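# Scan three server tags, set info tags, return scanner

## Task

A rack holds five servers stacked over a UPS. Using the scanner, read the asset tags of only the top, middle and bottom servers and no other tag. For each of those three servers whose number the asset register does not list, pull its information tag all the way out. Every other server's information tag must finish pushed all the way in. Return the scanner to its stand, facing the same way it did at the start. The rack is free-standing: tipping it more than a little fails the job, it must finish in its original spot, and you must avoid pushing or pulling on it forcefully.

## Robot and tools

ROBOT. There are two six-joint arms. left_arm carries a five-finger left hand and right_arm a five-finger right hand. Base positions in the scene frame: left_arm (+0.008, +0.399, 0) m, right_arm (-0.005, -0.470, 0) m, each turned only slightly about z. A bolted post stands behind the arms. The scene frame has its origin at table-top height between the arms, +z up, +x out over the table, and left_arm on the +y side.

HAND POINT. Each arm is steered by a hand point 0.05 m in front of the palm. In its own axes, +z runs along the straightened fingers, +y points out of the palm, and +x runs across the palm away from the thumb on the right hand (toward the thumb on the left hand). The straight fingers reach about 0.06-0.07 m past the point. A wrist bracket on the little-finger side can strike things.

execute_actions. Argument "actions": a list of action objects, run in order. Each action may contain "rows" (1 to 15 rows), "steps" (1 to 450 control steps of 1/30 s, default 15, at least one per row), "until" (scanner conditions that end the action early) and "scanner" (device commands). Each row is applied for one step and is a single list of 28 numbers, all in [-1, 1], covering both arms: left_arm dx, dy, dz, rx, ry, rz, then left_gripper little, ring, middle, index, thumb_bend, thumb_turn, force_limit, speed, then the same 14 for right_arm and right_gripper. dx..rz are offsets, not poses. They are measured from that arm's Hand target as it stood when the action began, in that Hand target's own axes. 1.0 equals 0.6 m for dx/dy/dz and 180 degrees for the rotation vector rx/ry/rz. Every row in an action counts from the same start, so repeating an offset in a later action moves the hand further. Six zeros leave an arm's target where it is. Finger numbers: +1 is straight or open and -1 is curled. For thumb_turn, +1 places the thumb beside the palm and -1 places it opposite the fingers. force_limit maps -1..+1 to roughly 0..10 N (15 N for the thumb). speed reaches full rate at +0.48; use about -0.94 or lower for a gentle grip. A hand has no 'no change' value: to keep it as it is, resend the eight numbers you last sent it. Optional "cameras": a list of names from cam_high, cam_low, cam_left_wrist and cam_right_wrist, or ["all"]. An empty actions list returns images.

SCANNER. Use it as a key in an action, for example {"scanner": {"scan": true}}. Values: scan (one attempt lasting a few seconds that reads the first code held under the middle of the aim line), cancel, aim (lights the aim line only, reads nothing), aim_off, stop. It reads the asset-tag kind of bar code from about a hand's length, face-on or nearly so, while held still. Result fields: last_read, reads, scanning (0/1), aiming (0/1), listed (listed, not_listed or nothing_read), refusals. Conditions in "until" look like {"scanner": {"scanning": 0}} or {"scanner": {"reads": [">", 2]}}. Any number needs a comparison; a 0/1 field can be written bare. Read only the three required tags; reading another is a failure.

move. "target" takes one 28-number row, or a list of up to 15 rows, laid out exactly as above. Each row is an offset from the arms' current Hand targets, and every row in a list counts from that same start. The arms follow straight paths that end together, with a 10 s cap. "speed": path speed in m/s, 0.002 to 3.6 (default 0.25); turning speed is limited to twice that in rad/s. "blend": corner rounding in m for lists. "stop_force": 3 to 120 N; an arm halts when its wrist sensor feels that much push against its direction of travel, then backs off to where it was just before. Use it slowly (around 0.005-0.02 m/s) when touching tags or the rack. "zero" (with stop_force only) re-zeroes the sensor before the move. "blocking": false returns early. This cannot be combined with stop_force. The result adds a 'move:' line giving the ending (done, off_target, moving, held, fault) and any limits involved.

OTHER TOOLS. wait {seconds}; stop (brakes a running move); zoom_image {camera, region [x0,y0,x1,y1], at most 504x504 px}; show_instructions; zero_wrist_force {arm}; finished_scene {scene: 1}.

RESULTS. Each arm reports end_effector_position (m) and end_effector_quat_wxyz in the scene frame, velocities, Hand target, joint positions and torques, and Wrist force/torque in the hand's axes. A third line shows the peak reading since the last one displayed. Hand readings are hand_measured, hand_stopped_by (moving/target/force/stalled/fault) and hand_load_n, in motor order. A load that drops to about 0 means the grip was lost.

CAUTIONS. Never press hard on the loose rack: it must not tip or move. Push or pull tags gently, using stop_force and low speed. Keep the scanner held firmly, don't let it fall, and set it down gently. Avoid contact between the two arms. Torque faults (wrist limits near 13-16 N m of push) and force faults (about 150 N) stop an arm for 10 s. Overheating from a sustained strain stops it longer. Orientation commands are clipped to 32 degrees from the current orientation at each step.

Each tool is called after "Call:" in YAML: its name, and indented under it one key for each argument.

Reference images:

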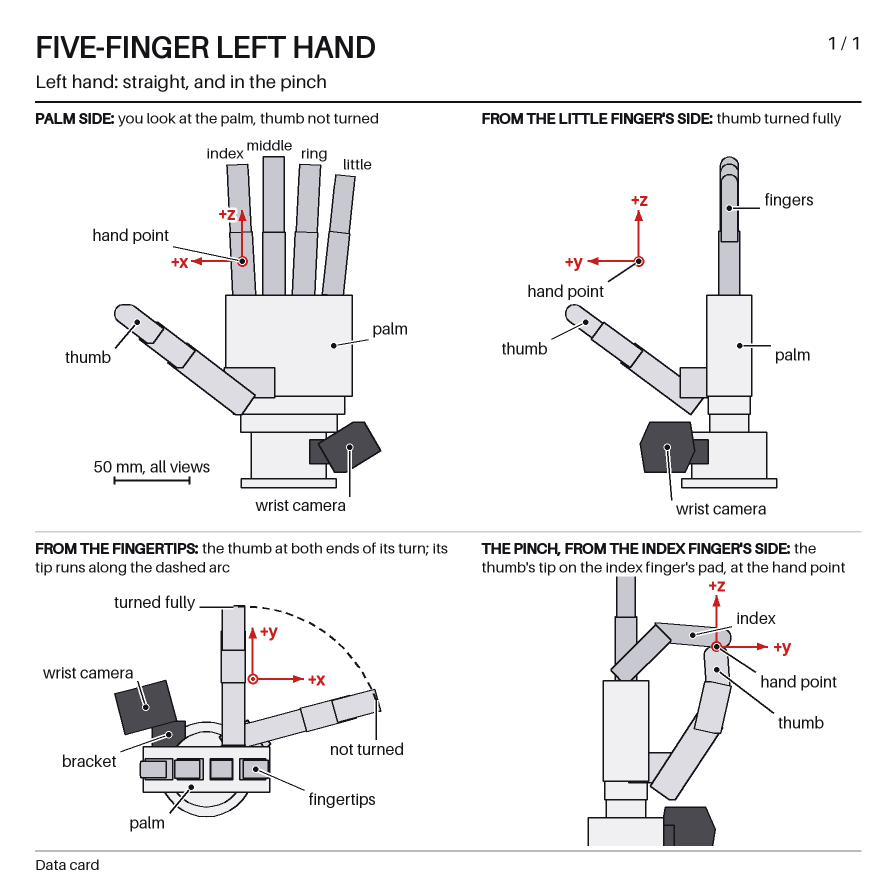

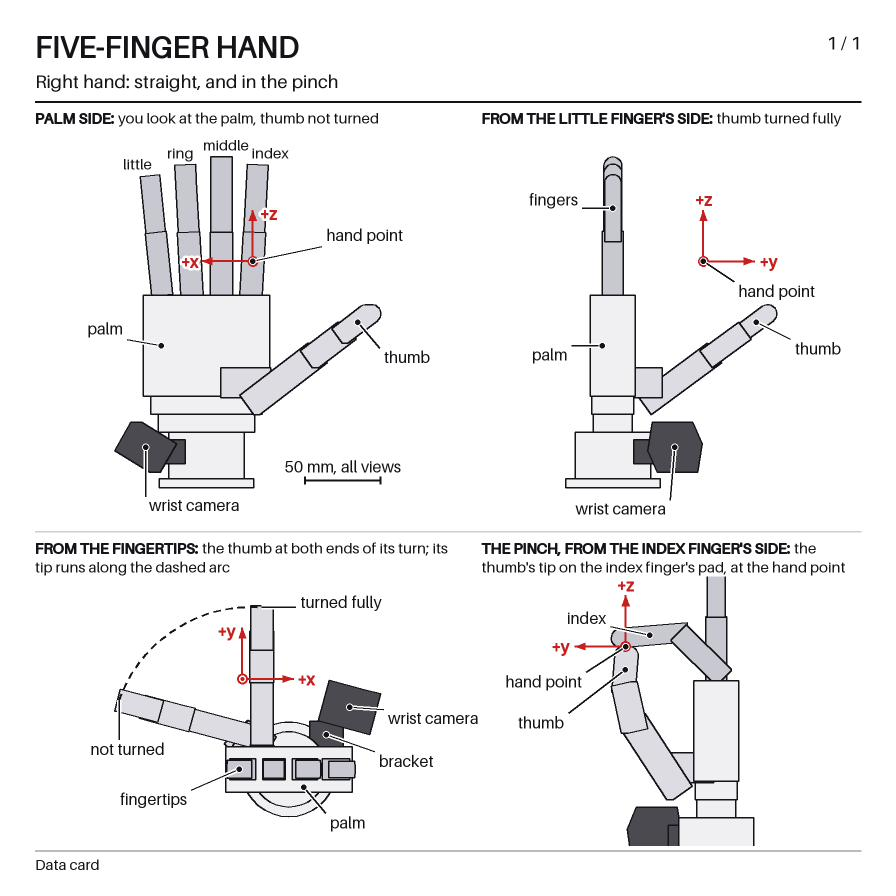

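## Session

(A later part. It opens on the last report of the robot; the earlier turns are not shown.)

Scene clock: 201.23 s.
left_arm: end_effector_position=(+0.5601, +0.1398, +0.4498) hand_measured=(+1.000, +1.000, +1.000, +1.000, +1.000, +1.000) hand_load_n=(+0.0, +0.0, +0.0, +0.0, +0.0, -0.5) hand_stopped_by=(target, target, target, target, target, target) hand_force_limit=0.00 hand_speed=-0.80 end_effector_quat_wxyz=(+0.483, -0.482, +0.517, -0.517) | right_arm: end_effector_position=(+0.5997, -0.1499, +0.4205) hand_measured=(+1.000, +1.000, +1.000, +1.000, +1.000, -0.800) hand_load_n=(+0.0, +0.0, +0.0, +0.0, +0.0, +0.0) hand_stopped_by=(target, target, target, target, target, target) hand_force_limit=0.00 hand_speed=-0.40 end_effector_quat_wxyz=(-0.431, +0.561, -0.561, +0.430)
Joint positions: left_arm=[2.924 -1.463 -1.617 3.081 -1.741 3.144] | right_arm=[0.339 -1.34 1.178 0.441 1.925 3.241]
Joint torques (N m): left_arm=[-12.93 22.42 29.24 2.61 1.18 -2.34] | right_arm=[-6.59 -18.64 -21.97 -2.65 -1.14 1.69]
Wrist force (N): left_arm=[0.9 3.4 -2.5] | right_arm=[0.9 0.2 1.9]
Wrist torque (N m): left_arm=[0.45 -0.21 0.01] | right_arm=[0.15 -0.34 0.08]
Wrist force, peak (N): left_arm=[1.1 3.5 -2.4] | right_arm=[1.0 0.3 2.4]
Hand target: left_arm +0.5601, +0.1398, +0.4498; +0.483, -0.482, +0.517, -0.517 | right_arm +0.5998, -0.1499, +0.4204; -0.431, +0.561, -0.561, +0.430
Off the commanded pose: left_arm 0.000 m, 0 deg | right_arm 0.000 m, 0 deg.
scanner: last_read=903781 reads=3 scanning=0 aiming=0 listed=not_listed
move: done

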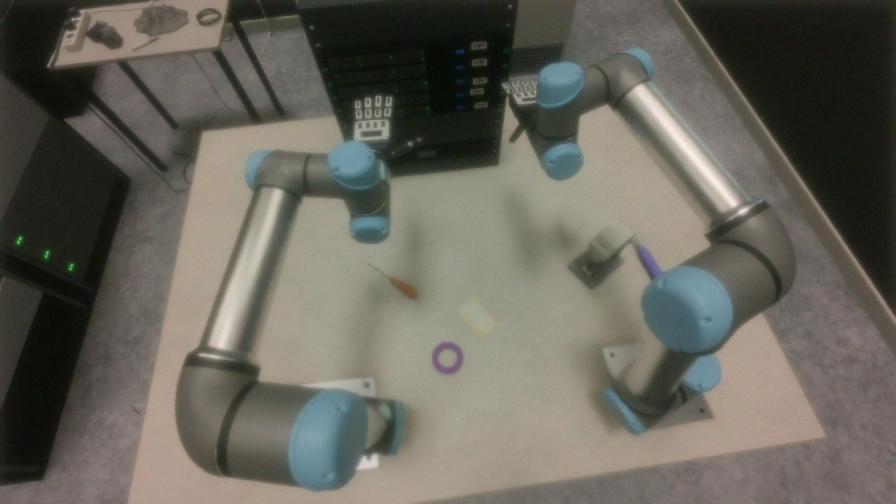

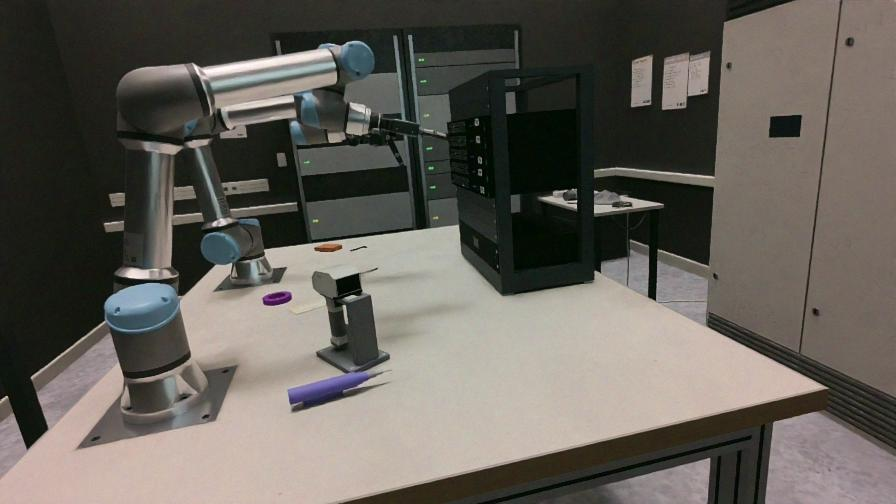

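Call:
move:
  target: [0,0,0,0,0,0,1,1,1,1,1,1,0,-0.8,-0.0833,-0.0248,0.0278,0.4167,0,0,1,1,1,1,1,-0.8,0,-0.4]
  speed: 0.25
  cameras: ["all"]

Scene clock: 204.50 s.
left_arm: end_effector_position=(+0.5601, +0.1398, +0.4498) hand_measured=(+1.000, +1.000, +1.000, +1.000, +1.000, +1.000) hand_load_n=(+0.0, +0.0, +0.0, +0.0, +0.0, +0.0) hand_stopped_by=(target, target, target, target, target, target) hand_force_limit=0.00 hand_speed=-0.80 end_effector_quat_wxyz=(+0.483, -0.482, +0.517, -0.517) | right_arm: end_effector_position=(+0.6198, -0.1000, +0.4305) hand_measured=(+1.000, +1.000, +1.000, +1.000, +1.000, -0.800) hand_load_n=(+0.0, +0.0, +0.0, +0.0, +0.0, +0.0) hand_stopped_by=(target, target, target, target, target, target) hand_force_limit=0.00 hand_speed=-0.40 end_effector_quat_wxyz=(+0.683, -0.183, +0.183, -0.683)
Joint positions: left_arm=[2.924 -1.463 -1.617 3.081 -1.741 3.144] | right_arm=[0.38 -1.169 1.904 -1.819 1.771 2.783]
Joint torques (N m): left_arm=[-14.9 22.13 28.85 2.59 0.98 -2.42] | right_arm=[6.84 -35.13 -11.95 -4.97 0.12 2.04]
Wrist force (N): left_arm=[1.1 3.0 -2.3] | right_arm=[1.0 -1.6 1.8]
Wrist torque (N m): left_arm=[0.40 -0.23 0.04] | right_arm=[-0.01 -0.32 0.10]
Wrist force, peak (N): left_arm=[1.0 3.4 -2.3] | right_arm=[1.2 -1.5 2.2]
Hand target: left_arm +0.5601, +0.1398, +0.4498; +0.483, -0.482, +0.517, -0.517 | right_arm +0.6197, -0.0999, +0.4306; +0.683, -0.182, +0.183, -0.683
Off the commanded pose: left_arm 0.000 m, 0 deg | right_arm 0.000 m, 0 deg.
scanner: last_read=903781 reads=3 scanning=0 aiming=0 listed=not_listed
move: done
cam_left_wrist: T_world_to_cam=[[0.00096, -0.22129, 0.97521, -0.41244], [-0.59014, -0.78741, -0.17809, 0.5176], [0.8073, -0.57534, -0.13135, -0.20071]] pos_world=[0.46789, 0.20082, 0.46803]
cam_right_wrist: T_world_to_cam=[[0.85196, -0.21735, -0.47637, -0.34179], [-0.07698, 0.84789, -0.52455, 0.36083], [0.51792, 0.48357, 0.70564, -0.4637]] pos_world=[0.55912, -0.15601, 0.35366]

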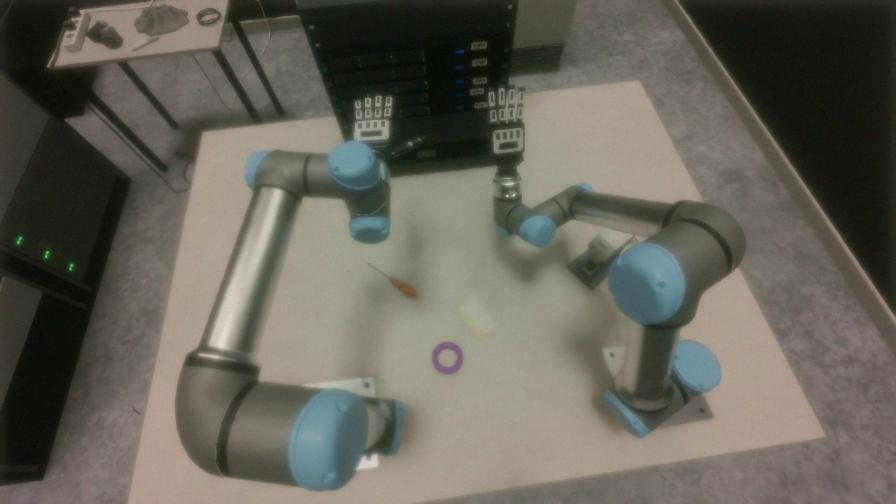

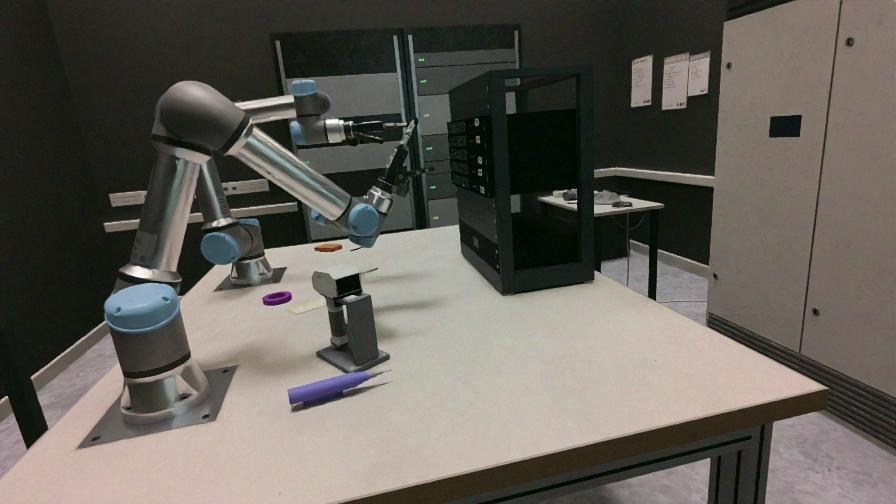

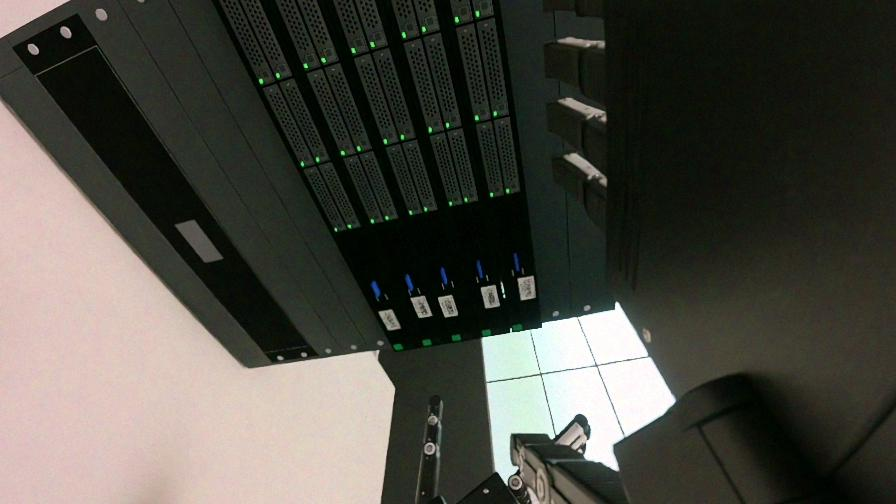

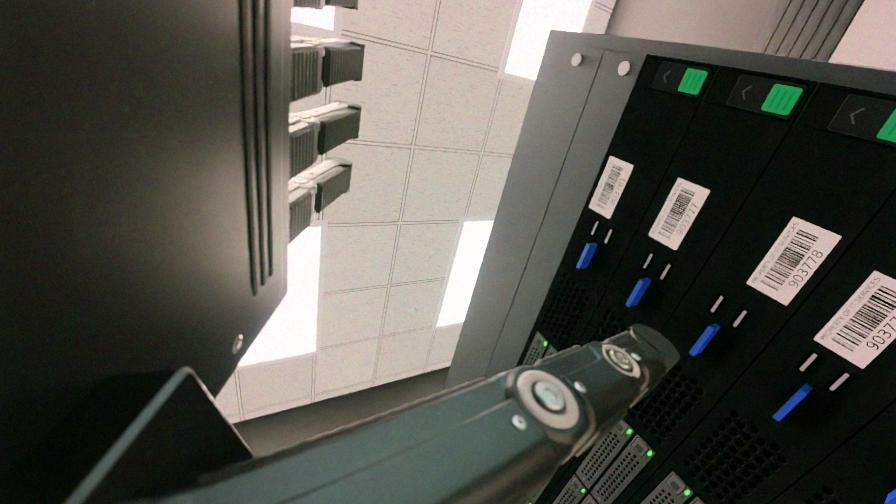

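Call:
zoom_image:
  camera: "cam_right_wrist"
  region: [560, 220, 760, 380]

Call:
zoom_image:
  camera: "cam_right_wrist"
  region: [740, 320, 880, 440]

Scaled by 2.520 from the camera's image (finer frame: 1280x720).

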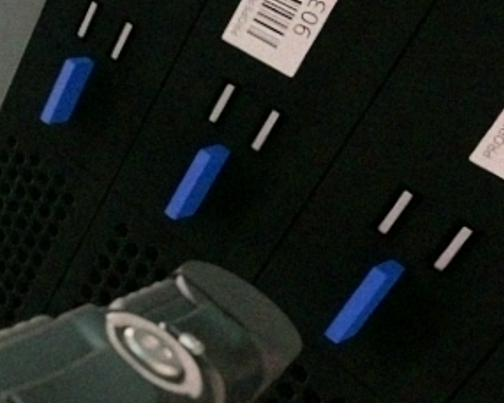

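Scaled by 3.600 from the camera's image (finer frame: 1280x720).

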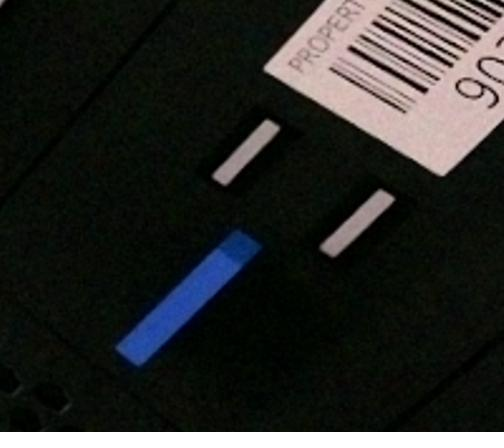

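Call:
zoom_image:
  camera: "cam_left_wrist"
  region: [360, 240, 540, 340]

Scaled by 2.800 from the camera's image (finer frame: 1280x720).

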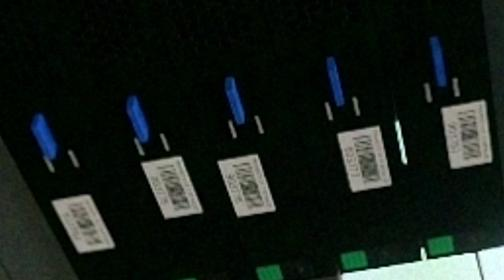

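Call:
execute_actions:
  actions:
    - {"rows":[[0,0,0,0,0,0,1,1,1,1,1,1,0,-0.8,0,0,0,0,0,0,1,1,1,-0.24,0.24,-0.8,0,0]],"steps":60}
  cameras: ["cam_right_wrist","cam_left_wrist","cam_low"]

Call:
zoom_image:
  camera: "cam_right_wrist"
  region: [350, 160, 600, 360]

Call:
zoom_image:
  camera: "cam_left_wrist"
  region: [360, 380, 610, 504]

Call:
zoom_image:
  camera: "cam_low"
  region: [370, 100, 470, 220]

Scene clock: 209.10 s.
left_arm: end_effector_position=(+0.5601, +0.1398, +0.4498) hand_measured=(+1.000, +1.000, +1.000, +1.000, +1.000, +1.000) hand_load_n=(-0.5, +0.0, +0.0, +0.0, +0.0, +0.0) hand_stopped_by=(target, target, target, target, target, target) hand_force_limit=0.00 hand_speed=-0.80 end_effector_quat_wxyz=(+0.483, -0.482, +0.517, -0.517) | right_arm: end_effector_position=(+0.6197, -0.0999, +0.4306) hand_measured=(+1.000, +1.000, +1.000, -0.240, +0.240, -0.800) hand_load_n=(+0.0, +0.0, +0.0, +0.0, +0.5, +0.0) hand_stopped_by=(target, target, target, target, target, target) hand_force_limit=0.00 hand_speed=0.00 end_effector_quat_wxyz=(+0.683, -0.182, +0.183, -0.683)
Joint positions: left_arm=[2.924 -1.463 -1.617 3.081 -1.741 3.144] | right_arm=[0.38 -1.169 1.904 -1.82 1.771 2.783]
Joint torques (N m): left_arm=[-14.43 21.71 30.22 2.44 1.19 -2.16] | right_arm=[5.75 -25.36 -14.15 -3.77 -1.79 1.93]
Wrist force (N): left_arm=[0.9 3.3 -2.3] | right_arm=[1.1 -1.5 1.5]
Wrist torque (N m): left_arm=[0.42 -0.22 0.03] | right_arm=[0.01 -0.33 0.11]
Wrist force, peak (N): left_arm=[1.1 3.5 -2.4] | right_arm=[1.0 -1.7 1.7]
Hand target: left_arm +0.5601, +0.1398, +0.4498; +0.483, -0.482, +0.517, -0.517 | right_arm +0.6197, -0.0999, +0.4306; +0.683, -0.182, +0.183, -0.683
Off the commanded pose: left_arm 0.000 m, 0 deg | right_arm 0.000 m, 0 deg.
scanner: last_read=903781 reads=3 scanning=0 aiming=0 listed=not_listed
cam_left_wrist: T_world_to_cam=[[0.00096, -0.22129, 0.97521, -0.41244], [-0.59014, -0.78741, -0.17809, 0.5176], [0.8073, -0.57534, -0.13135, -0.20071]] pos_world=[0.46789, 0.20082, 0.46803]
cam_right_wrist: T_world_to_cam=[[0.8521, -0.21721, -0.47619, -0.3418], [-0.07695, 0.84794, -0.52448, 0.36071], [0.5177, 0.48355, 0.70581, -0.46364]] pos_world=[0.55902, -0.15591, 0.35366]
Images, in order (width x height): cam_low 896x504, cam_left_wrist 896x504, cam_right_wrist 896x504.

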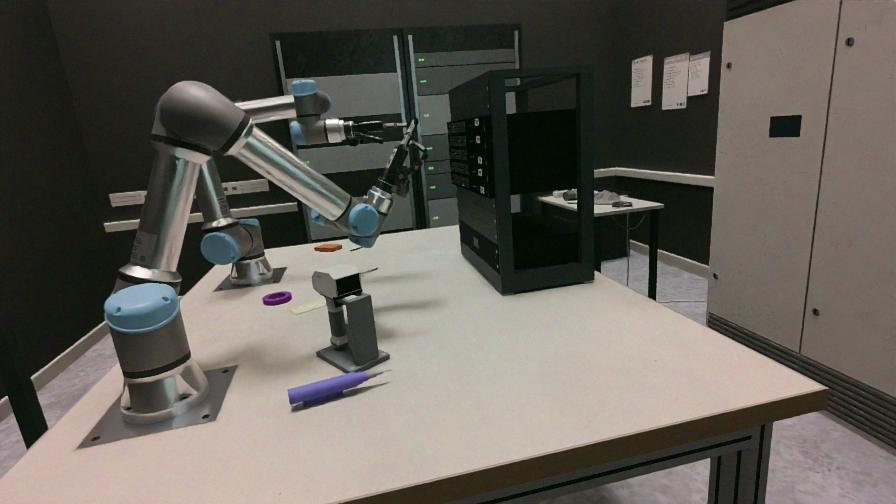

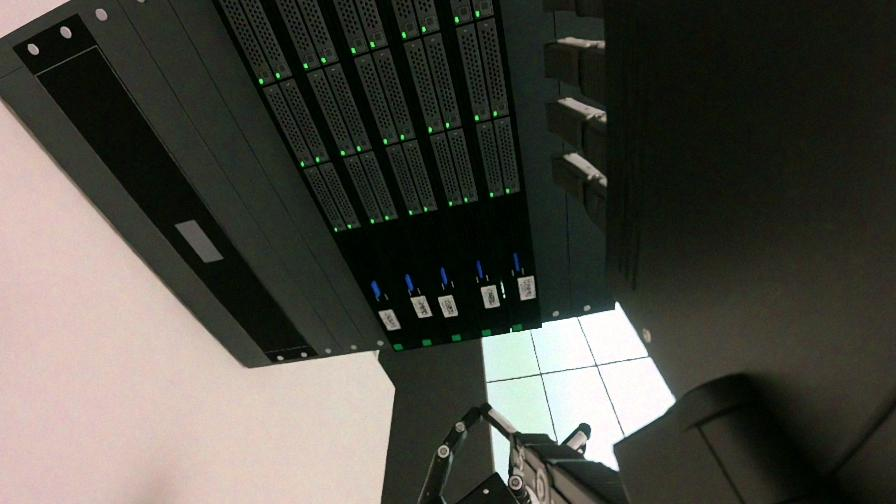

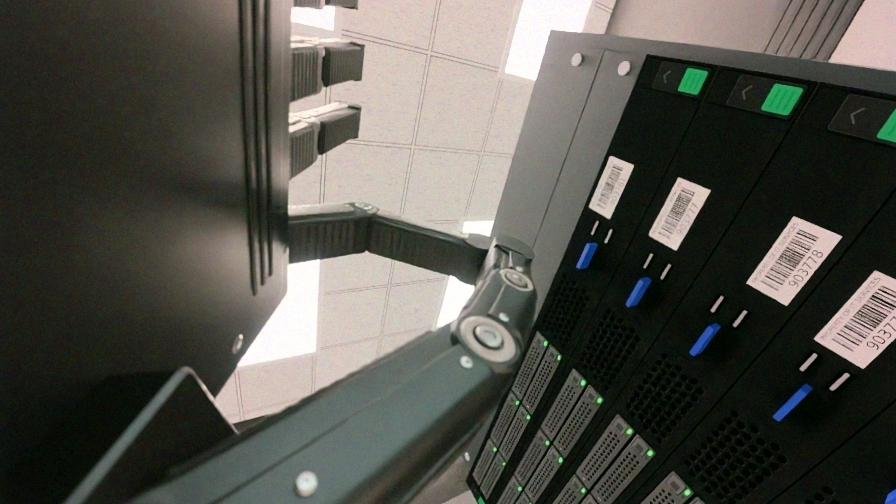

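Scaled by 2.016 from the camera's image (finer frame: 1280x720).

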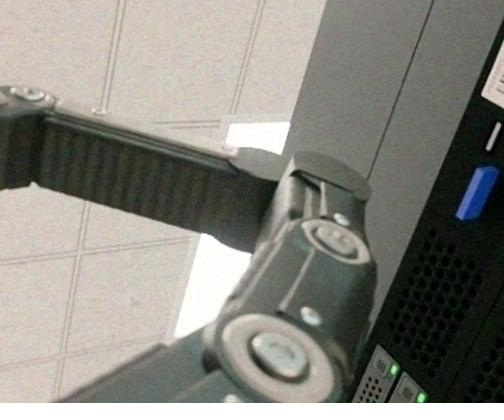

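Scaled by 2.016 from the camera's image (finer frame: 1280x720).

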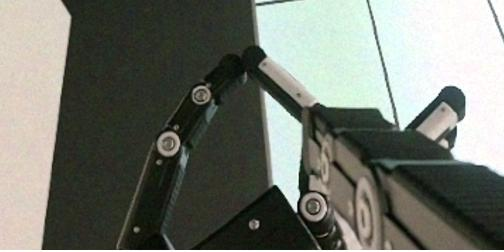

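Scaled by 4.200 from the camera's image (finer frame: 1280x720).

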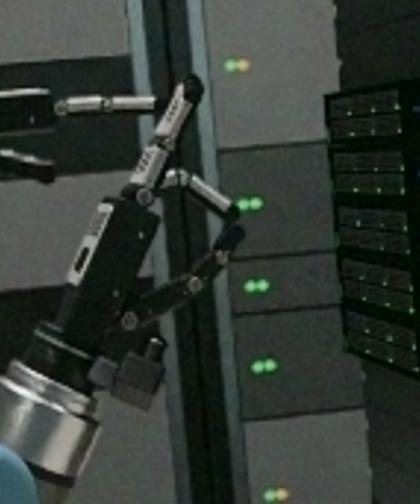

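Call:
move:
  target: [0,0,0,0,0,0,1,1,1,1,1,1,0,-0.8,-0.0798,0.2045,0.0535,0,0,0,1,1,1,-0.12,0.24,-0.8,0,-0.4]
  speed: 0.1
  cameras: ["cam_left_wrist","cam_right_wrist","cam_low"]

Call:
zoom_image:
  camera: "cam_right_wrist"
  region: [400, 160, 640, 350]

Call:
zoom_image:
  camera: "cam_left_wrist"
  region: [360, 240, 540, 400]

Call:
zoom_image:
  camera: "cam_low"
  region: [400, 100, 500, 220]

Scene clock: 212.20 s.
left_arm: end_effector_position=(+0.5601, +0.1398, +0.4498) hand_measured=(+1.000, +1.000, +1.000, +1.000, +1.000, +1.000) hand_load_n=(+0.0, +0.0, +0.0, -0.5, +0.0, +0.0) hand_stopped_by=(target, target, target, target, target, target) hand_force_limit=0.00 hand_speed=-0.80 end_effector_quat_wxyz=(+0.483, -0.482, +0.517, -0.517) | right_arm: end_effector_position=(+0.7421, -0.0520, +0.3971) hand_measured=(+1.000, +1.000, +1.000, -0.120, +0.240, -0.800) hand_load_n=(+0.0, +0.0, +0.0, +0.0, +0.0, +0.0) hand_stopped_by=(target, target, target, target, target, target) hand_force_limit=0.00 hand_speed=-0.40 end_effector_quat_wxyz=(+0.683, -0.183, +0.183, -0.683)
Joint positions: left_arm=[2.924 -1.463 -1.617 3.081 -1.741 3.144] | right_arm=[0.373 -0.878 1.512 -1.717 1.768 2.789]
Joint torques (N m): left_arm=[-13.19 23.15 28.99 2.72 1.38 -2.02] | right_arm=[2.46 -50.79 -23.44 -5.82 0.01 -0.1]
Wrist force (N): left_arm=[1.0 3.2 -2.1] | right_arm=[1.0 -1.1 1.5]
Wrist torque (N m): left_arm=[0.39 -0.22 0.03] | right_arm=[0.09 -0.29 -0.01]
Wrist force, peak (N): left_arm=[0.8 3.4 -2.4] | right_arm=[1.3 -2.6 1.4]
Hand target: left_arm +0.5601, +0.1398, +0.4498; +0.483, -0.482, +0.517, -0.517 | right_arm +0.7421, -0.0520, +0.3972; +0.683, -0.182, +0.183, -0.683
Off the commanded pose: left_arm 0.000 m, 0 deg | right_arm 0.000 m, 0 deg.
scanner: last_read=903781 reads=3 scanning=0 aiming=0 listed=not_listed
move: done
cam_left_wrist: T_world_to_cam=[[0.00096, -0.22129, 0.97521, -0.41244], [-0.59014, -0.78741, -0.17809, 0.5176], [0.8073, -0.57534, -0.13135, -0.20071]] pos_world=[0.46789, 0.20082, 0.46803]
cam_right_wrist: T_world_to_cam=[[0.85203, -0.21721, -0.4763, -0.45143], [-0.07708, 0.84789, -0.52454, 0.31208], [0.51778, 0.48363, 0.70569, -0.52655]] pos_world=[0.68132, -0.10801, 0.32026]
Images, in order (width x height): cam_low 896x504, cam_left_wrist 896x504, cam_right_wrist 896x504.

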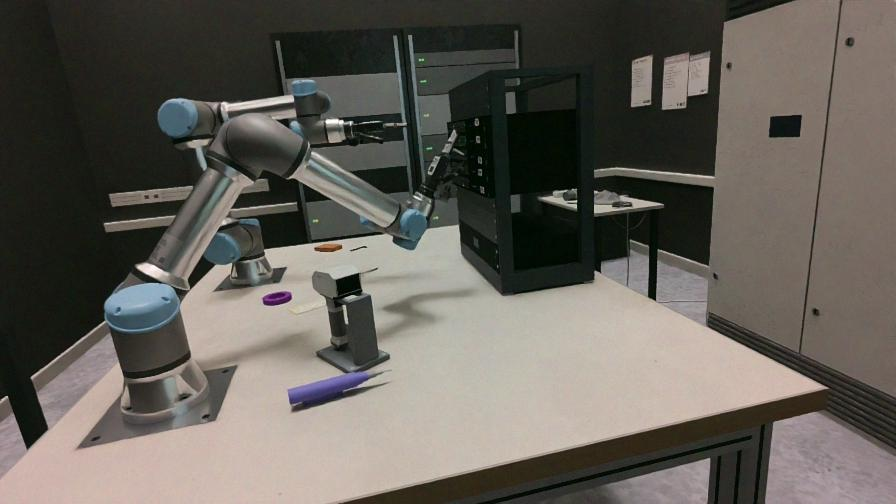

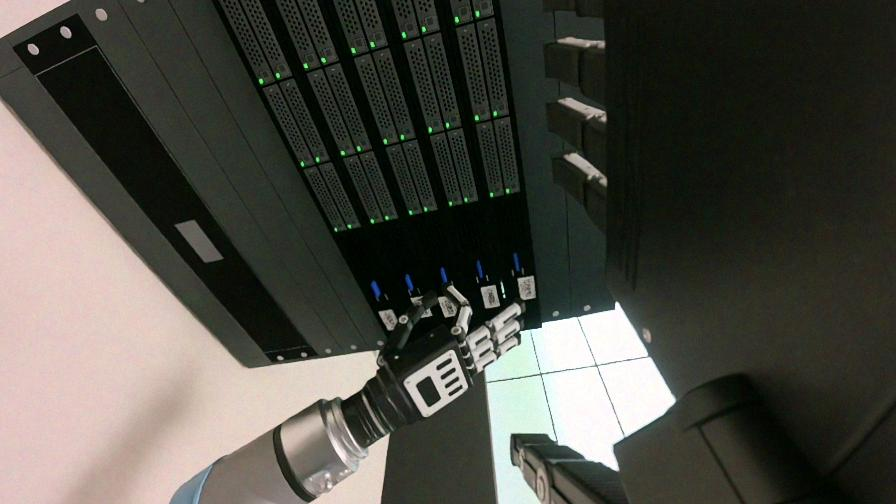

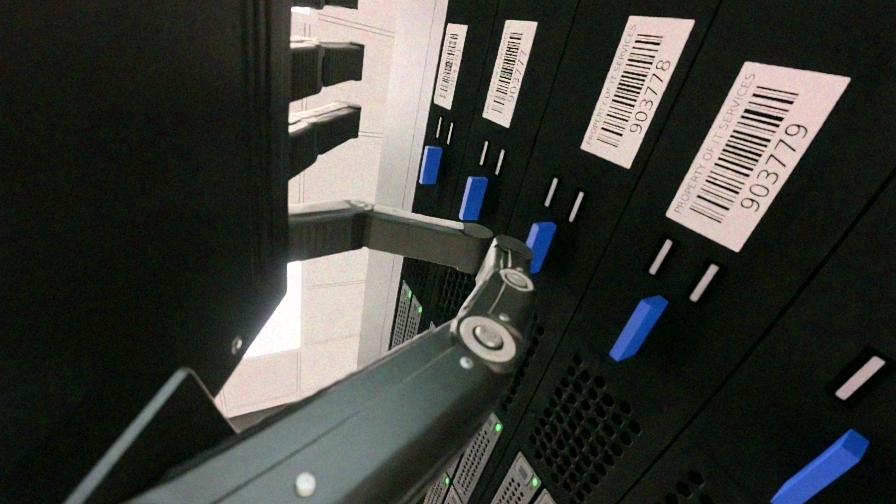

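Scaled by 2.100 from the camera's image (finer frame: 1280x720).

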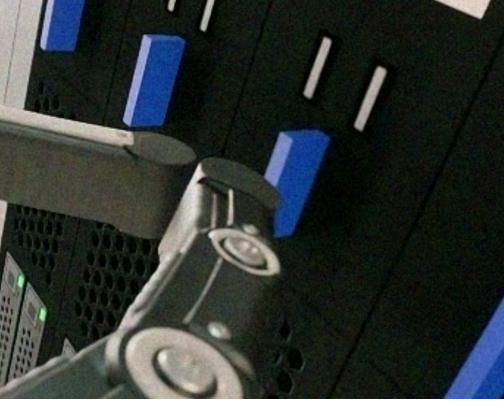

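Scaled by 2.800 from the camera's image (finer frame: 1280x720).

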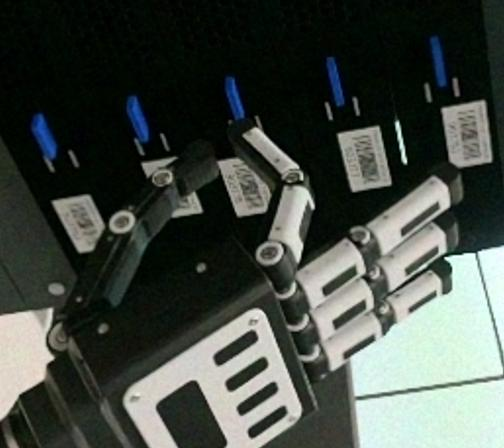

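Scaled by 4.200 from the camera's image (finer frame: 1280x720).

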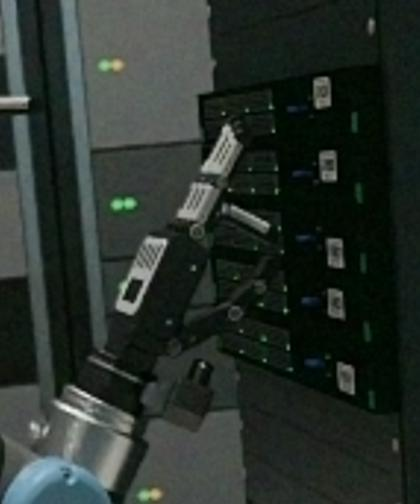

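Call:
zoom_image:
  camera: "cam_right_wrist"
  region: [450, 200, 590, 310]

Call:
zoom_image:
  camera: "cam_left_wrist"
  region: [410, 250, 480, 310]

Scaled by 3.600 from the camera's image (finer frame: 1280x720).

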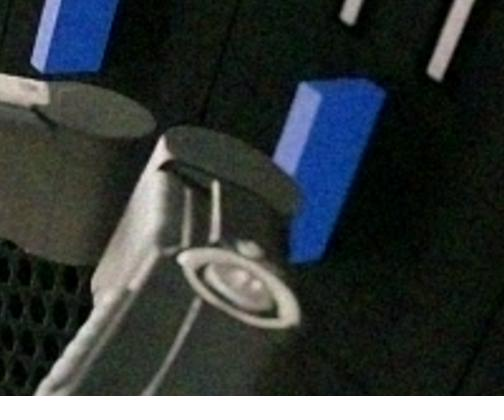

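Scaled by 7.200 from the camera's image (finer frame: 1280x720).

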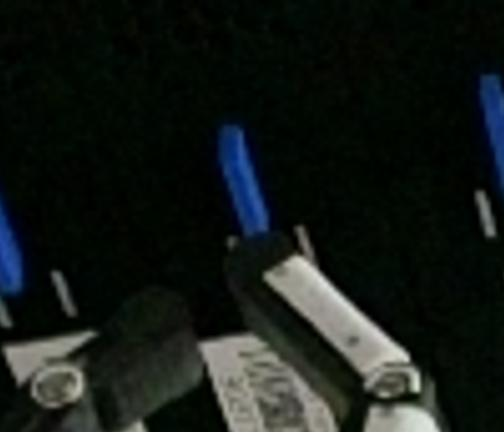

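Call:
move:
  target: [0,0,0,0,0,0,1,1,1,1,1,1,0,-0.8,-0.0033,0.0134,0.0168,0,0,0,1,1,1,-0.12,0.24,-0.8,0,-0.4]
  speed: 0.05
  cameras: ["cam_left_wrist","cam_right_wrist"]

Call:
zoom_image:
  camera: "cam_right_wrist"
  region: [430, 180, 570, 290]

Call:
zoom_image:
  camera: "cam_left_wrist"
  region: [410, 250, 480, 310]

Scene clock: 214.77 s.
left_arm: end_effector_position=(+0.5601, +0.1398, +0.4498) hand_measured=(+1.000, +1.000, +1.000, +1.000, +1.000, +1.000) hand_load_n=(+0.0, +0.0, +0.0, +0.0, +0.0, -0.5) hand_stopped_by=(target, target, target, target, target, target) hand_force_limit=0.00 hand_speed=-0.80 end_effector_quat_wxyz=(+0.483, -0.482, +0.517, -0.517) | right_arm: end_effector_position=(+0.7542, -0.0500, +0.4017) hand_measured=(+1.000, +1.000, +1.000, -0.120, +0.240, -0.800) hand_load_n=(+0.0, +0.0, +0.0, -0.5, +0.0, +0.0) hand_stopped_by=(target, target, target, target, target, target) hand_force_limit=0.00 hand_speed=-0.40 end_effector_quat_wxyz=(+0.683, -0.183, +0.183, -0.683) end_effector_velocity=(-0.002, +0.001, +0.001) end_effector_angular_velocity=(+0.002, -0.004, +0.002)
Joint positions: left_arm=[2.924 -1.463 -1.617 3.081 -1.741 3.144] | right_arm=[0.369 -0.863 1.468 -1.688 1.766 2.793]
Joint velocities: left_arm=[within noise] | right_arm=[0.002 -0.002 0.004 -0.006 0 0]
Joint torques (N m): left_arm=[-13.44 22.32 30.55 2.65 1.1 -2.17] | right_arm=[2.75 -56.29 -14.68 -5.87 -0.98 0.15]
Wrist force (N): left_arm=[1.0 2.9 -2.0] | right_arm=[1.4 -1.4 1.6]
Wrist torque (N m): left_arm=[0.37 -0.22 0.04] | right_arm=[0.06 -0.36 0.01]
Wrist force, peak (N): left_arm=[0.9 3.5 -2.5] | right_arm=[1.2 -1.2 2.0]
Hand target: left_arm +0.5601, +0.1398, +0.4498; +0.483, -0.482, +0.517, -0.517 | right_arm +0.7541, -0.0500, +0.4019; +0.683, -0.182, +0.183, -0.683
Off the commanded pose: left_arm 0.000 m, 0 deg | right_arm 0.000 m, 0 deg.
scanner: last_read=903781 reads=3 scanning=0 aiming=0 listed=not_listed
move: done
cam_left_wrist: T_world_to_cam=[[0.00096, -0.22129, 0.97521, -0.41244], [-0.59014, -0.78741, -0.17809, 0.5176], [0.8073, -0.57534, -0.13135, -0.20071]] pos_world=[0.46789, 0.20082, 0.46803]
cam_right_wrist: T_world_to_cam=[[0.85195, -0.21725, -0.47643, -0.45902], [-0.0772, 0.84781, -0.52465, 0.31385], [0.5179, 0.48375, 0.70552, -0.53704]] pos_world=[0.69343, -0.10601, 0.32486]

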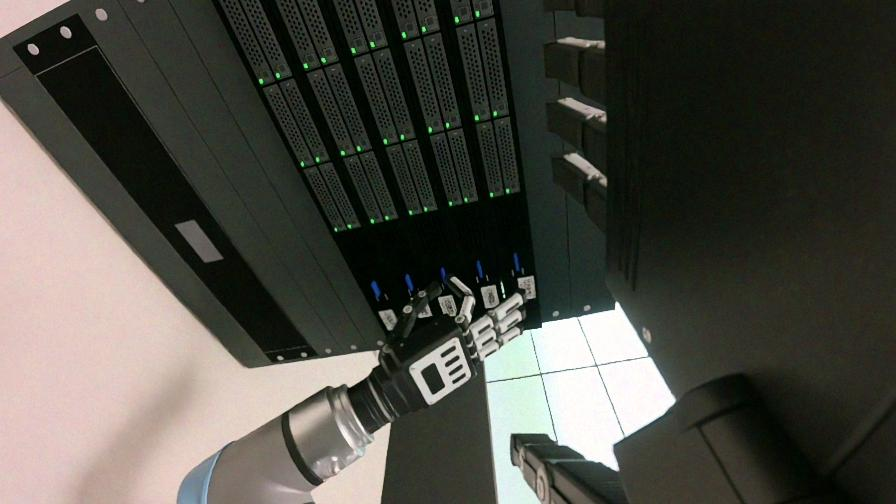

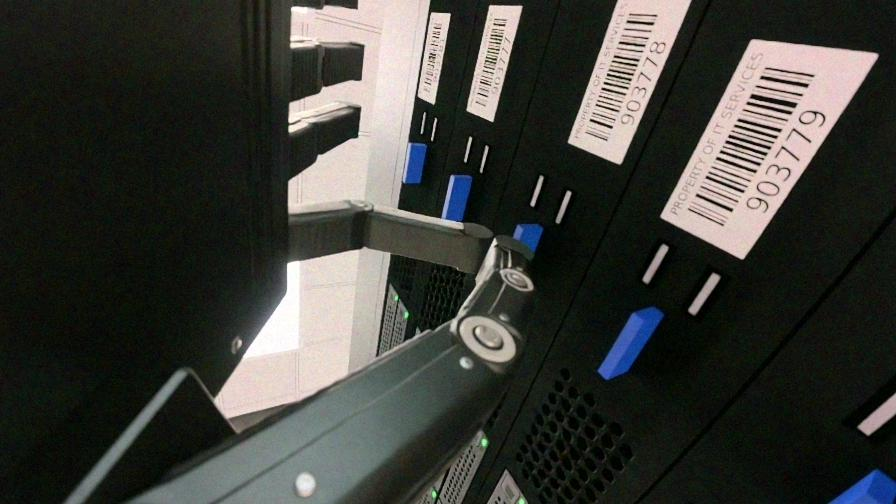

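Scaled by 3.600 from the camera's image (finer frame: 1280x720).

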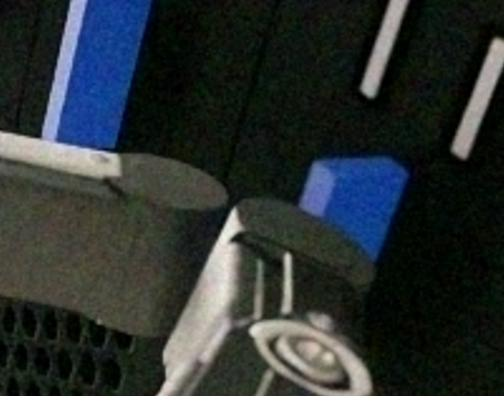

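Scaled by 7.200 from the camera's image (finer frame: 1280x720).

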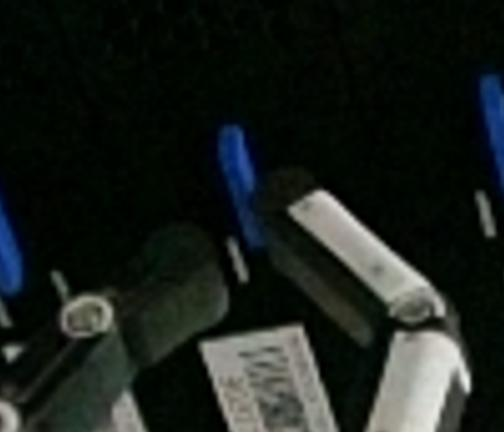

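Call:
execute_actions:
  actions:
    - {"rows":[[0,0,0,0,0,0,1,1,1,1,1,1,0,-0.8,0,-0.0008,0.0014,0,0,0,1,1,1,-0.06,0.28,-0.8,0,-0.6]],"steps":30}

Call:
move:
  target: [0,0,0,0,0,0,1,1,1,1,1,1,0,-0.8,0,0.0173,0.01,0,0,0,1,1,1,-0.06,0.28,-0.8,0,-0.6]
  speed: 0.01
  stop_force: 3
  cameras: ["cam_left_wrist","cam_right_wrist"]

Call:
zoom_image:
  camera: "cam_right_wrist"
  region: [430, 180, 570, 290]

Call:
zoom_image:
  camera: "cam_left_wrist"
  region: [410, 250, 480, 310]

Scene clock: 216.73 s.
left_arm: end_effector_position=(+0.5601, +0.1398, +0.4498) hand_measured=(+1.000, +1.000, +1.000, +1.000, +1.000, +1.000) hand_load_n=(+0.0, +0.0, +0.0, +0.0, +0.0, -0.5) hand_stopped_by=(target, target, target, target, target, target) hand_force_limit=0.00 hand_speed=-0.80 end_effector_quat_wxyz=(+0.483, -0.482, +0.517, -0.517) | right_arm: end_effector_position=(+0.7541, -0.0500, +0.4029) hand_measured=(+1.000, +1.000, +1.000, -0.060, +0.280, -0.800) hand_load_n=(+0.0, +0.0, +0.0, +0.0, +0.0, +0.0) hand_stopped_by=(target, target, target, target, target, target) hand_force_limit=0.00 hand_speed=-0.60 end_effector_quat_wxyz=(+0.683, -0.182, +0.183, -0.683)
Joint positions: left_arm=[2.924 -1.463 -1.617 3.081 -1.741 3.144] | right_arm=[0.369 -0.864 1.468 -1.686 1.766 2.793]
Joint torques (N m): left_arm=[-13.27 22.18 29.16 2.64 1.28 -1.86] | right_arm=[6.45 -34.83 -28.31 -4.94 1.17 -1.12]
Wrist force (N): left_arm=[1.0 3.2 -2.5] | right_arm=[1.3 -1.3 1.6]
Wrist torque (N m): left_arm=[0.41 -0.24 0.04] | right_arm=[0.07 -0.35 0.00]
Wrist force, peak (N): left_arm=[1.1 3.3 -2.3] | right_arm=[1.3 -1.5 1.8]
Hand target: left_arm +0.5601, +0.1398, +0.4498; +0.483, -0.482, +0.517, -0.517 | right_arm +0.7541, -0.0500, +0.4029; +0.683, -0.182, +0.183, -0.683
Off the commanded pose: left_arm 0.000 m, 0 deg | right_arm 0.000 m, 0 deg.
scanner: last_read=903781 reads=3 scanning=0 aiming=0 listed=not_listed

Scene clock: 219.07 s.
left_arm: end_effector_position=(+0.5601, +0.1398, +0.4498) hand_measured=(+1.000, +1.000, +1.000, +1.000, +1.000, +1.000) hand_load_n=(+0.0, +0.0, +0.0, +0.0, +0.0, +0.0) hand_stopped_by=(target, target, target, target, target, target) hand_force_limit=0.00 hand_speed=-0.80 end_effector_quat_wxyz=(+0.483, -0.482, +0.517, -0.517) | right_arm: end_effector_position=(+0.7660, -0.0500, +0.4029) hand_measured=(+1.000, +1.000, +1.000, -0.060, +0.280, -0.800) hand_load_n=(+0.0, +0.0, +0.0, +0.0, +0.0, +0.0) hand_stopped_by=(target, target, target, target, target, target) hand_force_limit=0.00 hand_speed=-0.60 end_effector_quat_wxyz=(+0.683, -0.182, +0.183, -0.683)
Joint positions: left_arm=[2.924 -1.463 -1.617 3.081 -1.741 3.144] | right_arm=[0.362 -0.844 1.43 -1.668 1.763 2.799]
Joint torques (N m): left_arm=[-13.56 23.06 30.74 2.51 0.99 -1.93] | right_arm=[2.07 -56.15 -14.56 -5.09 1.1 -1.25]
Wrist force (N): left_arm=[1.0 3.1 -1.9] | right_arm=[1.3 -4.9 0.3]
Wrist torque (N m): left_arm=[0.39 -0.22 0.03] | right_arm=[0.07 -0.31 0.02]
Wrist force, peak (N): left_arm=[0.7 3.6 -2.2] | right_arm=[2.1 -7.5 0.3]
Hand target: left_arm +0.5601, +0.1398, +0.4498; +0.483, -0.482, +0.517, -0.517 | right_arm +0.7660, -0.0500, +0.4029; +0.683, -0.182, +0.183, -0.683
Off the commanded pose: left_arm 0.000 m, 0 deg | right_arm 0.000 m, 0 deg.
scanner: last_read=903781 reads=3 scanning=0 aiming=0 listed=not_listed
move: contact (right_arm)
cam_left_wrist: T_world_to_cam=[[0.00096, -0.22129, 0.97521, -0.41244], [-0.59014, -0.78741, -0.17809, 0.5176], [0.8073, -0.57534, -0.13135, -0.20071]] pos_world=[0.46789, 0.20082, 0.46803]
cam_right_wrist: T_world_to_cam=[[0.85214, -0.21717, -0.47613, -0.46872], [-0.07696, 0.84794, -0.52448, 0.31517], [0.51763, 0.48357, 0.70585, -0.54393]] pos_world=[0.70523, -0.10601, 0.32606]

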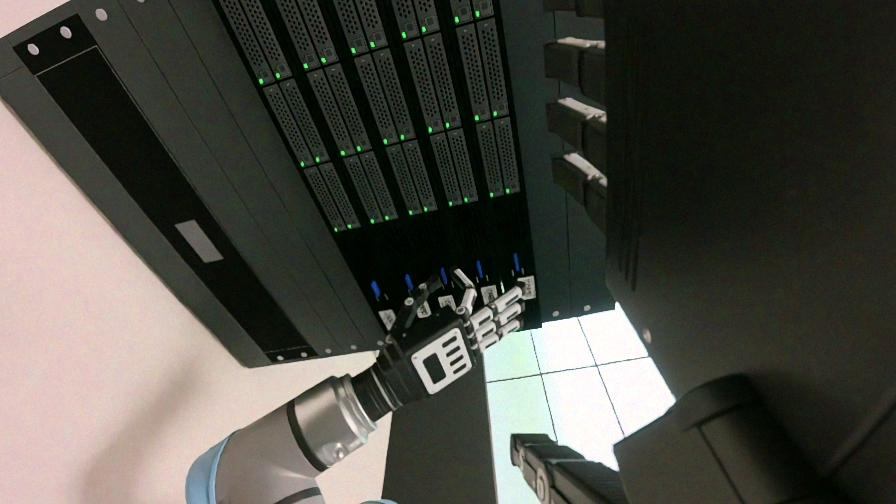

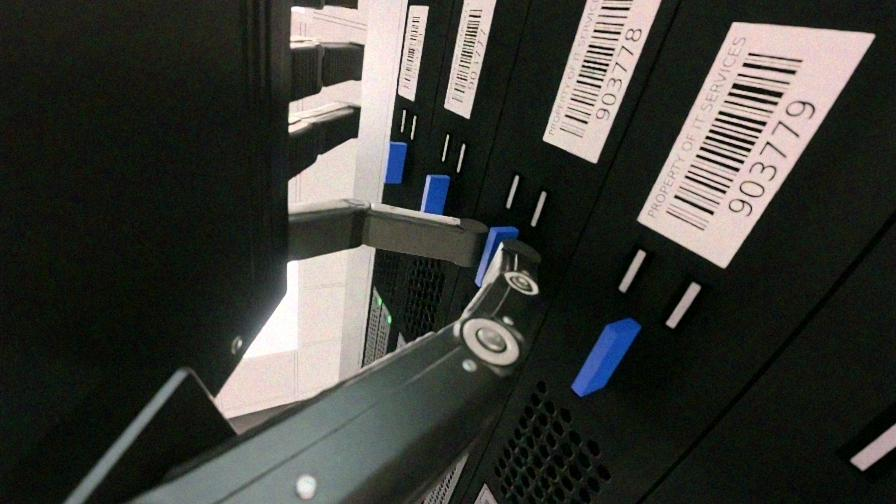

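Scaled by 3.600 from the camera's image (finer frame: 1280x720).

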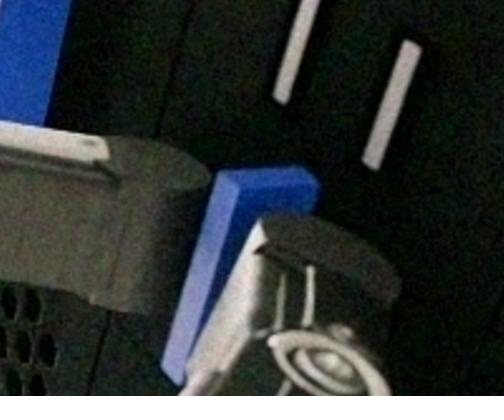

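Scaled by 7.200 from the camera's image (finer frame: 1280x720).

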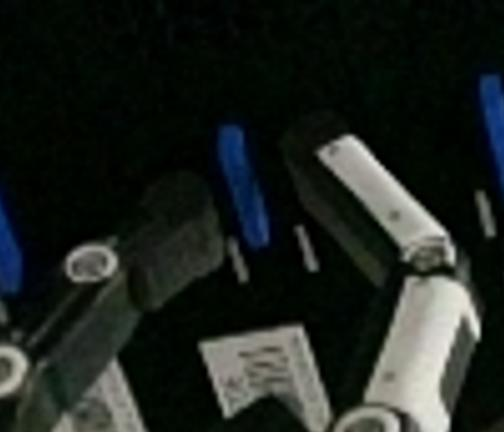

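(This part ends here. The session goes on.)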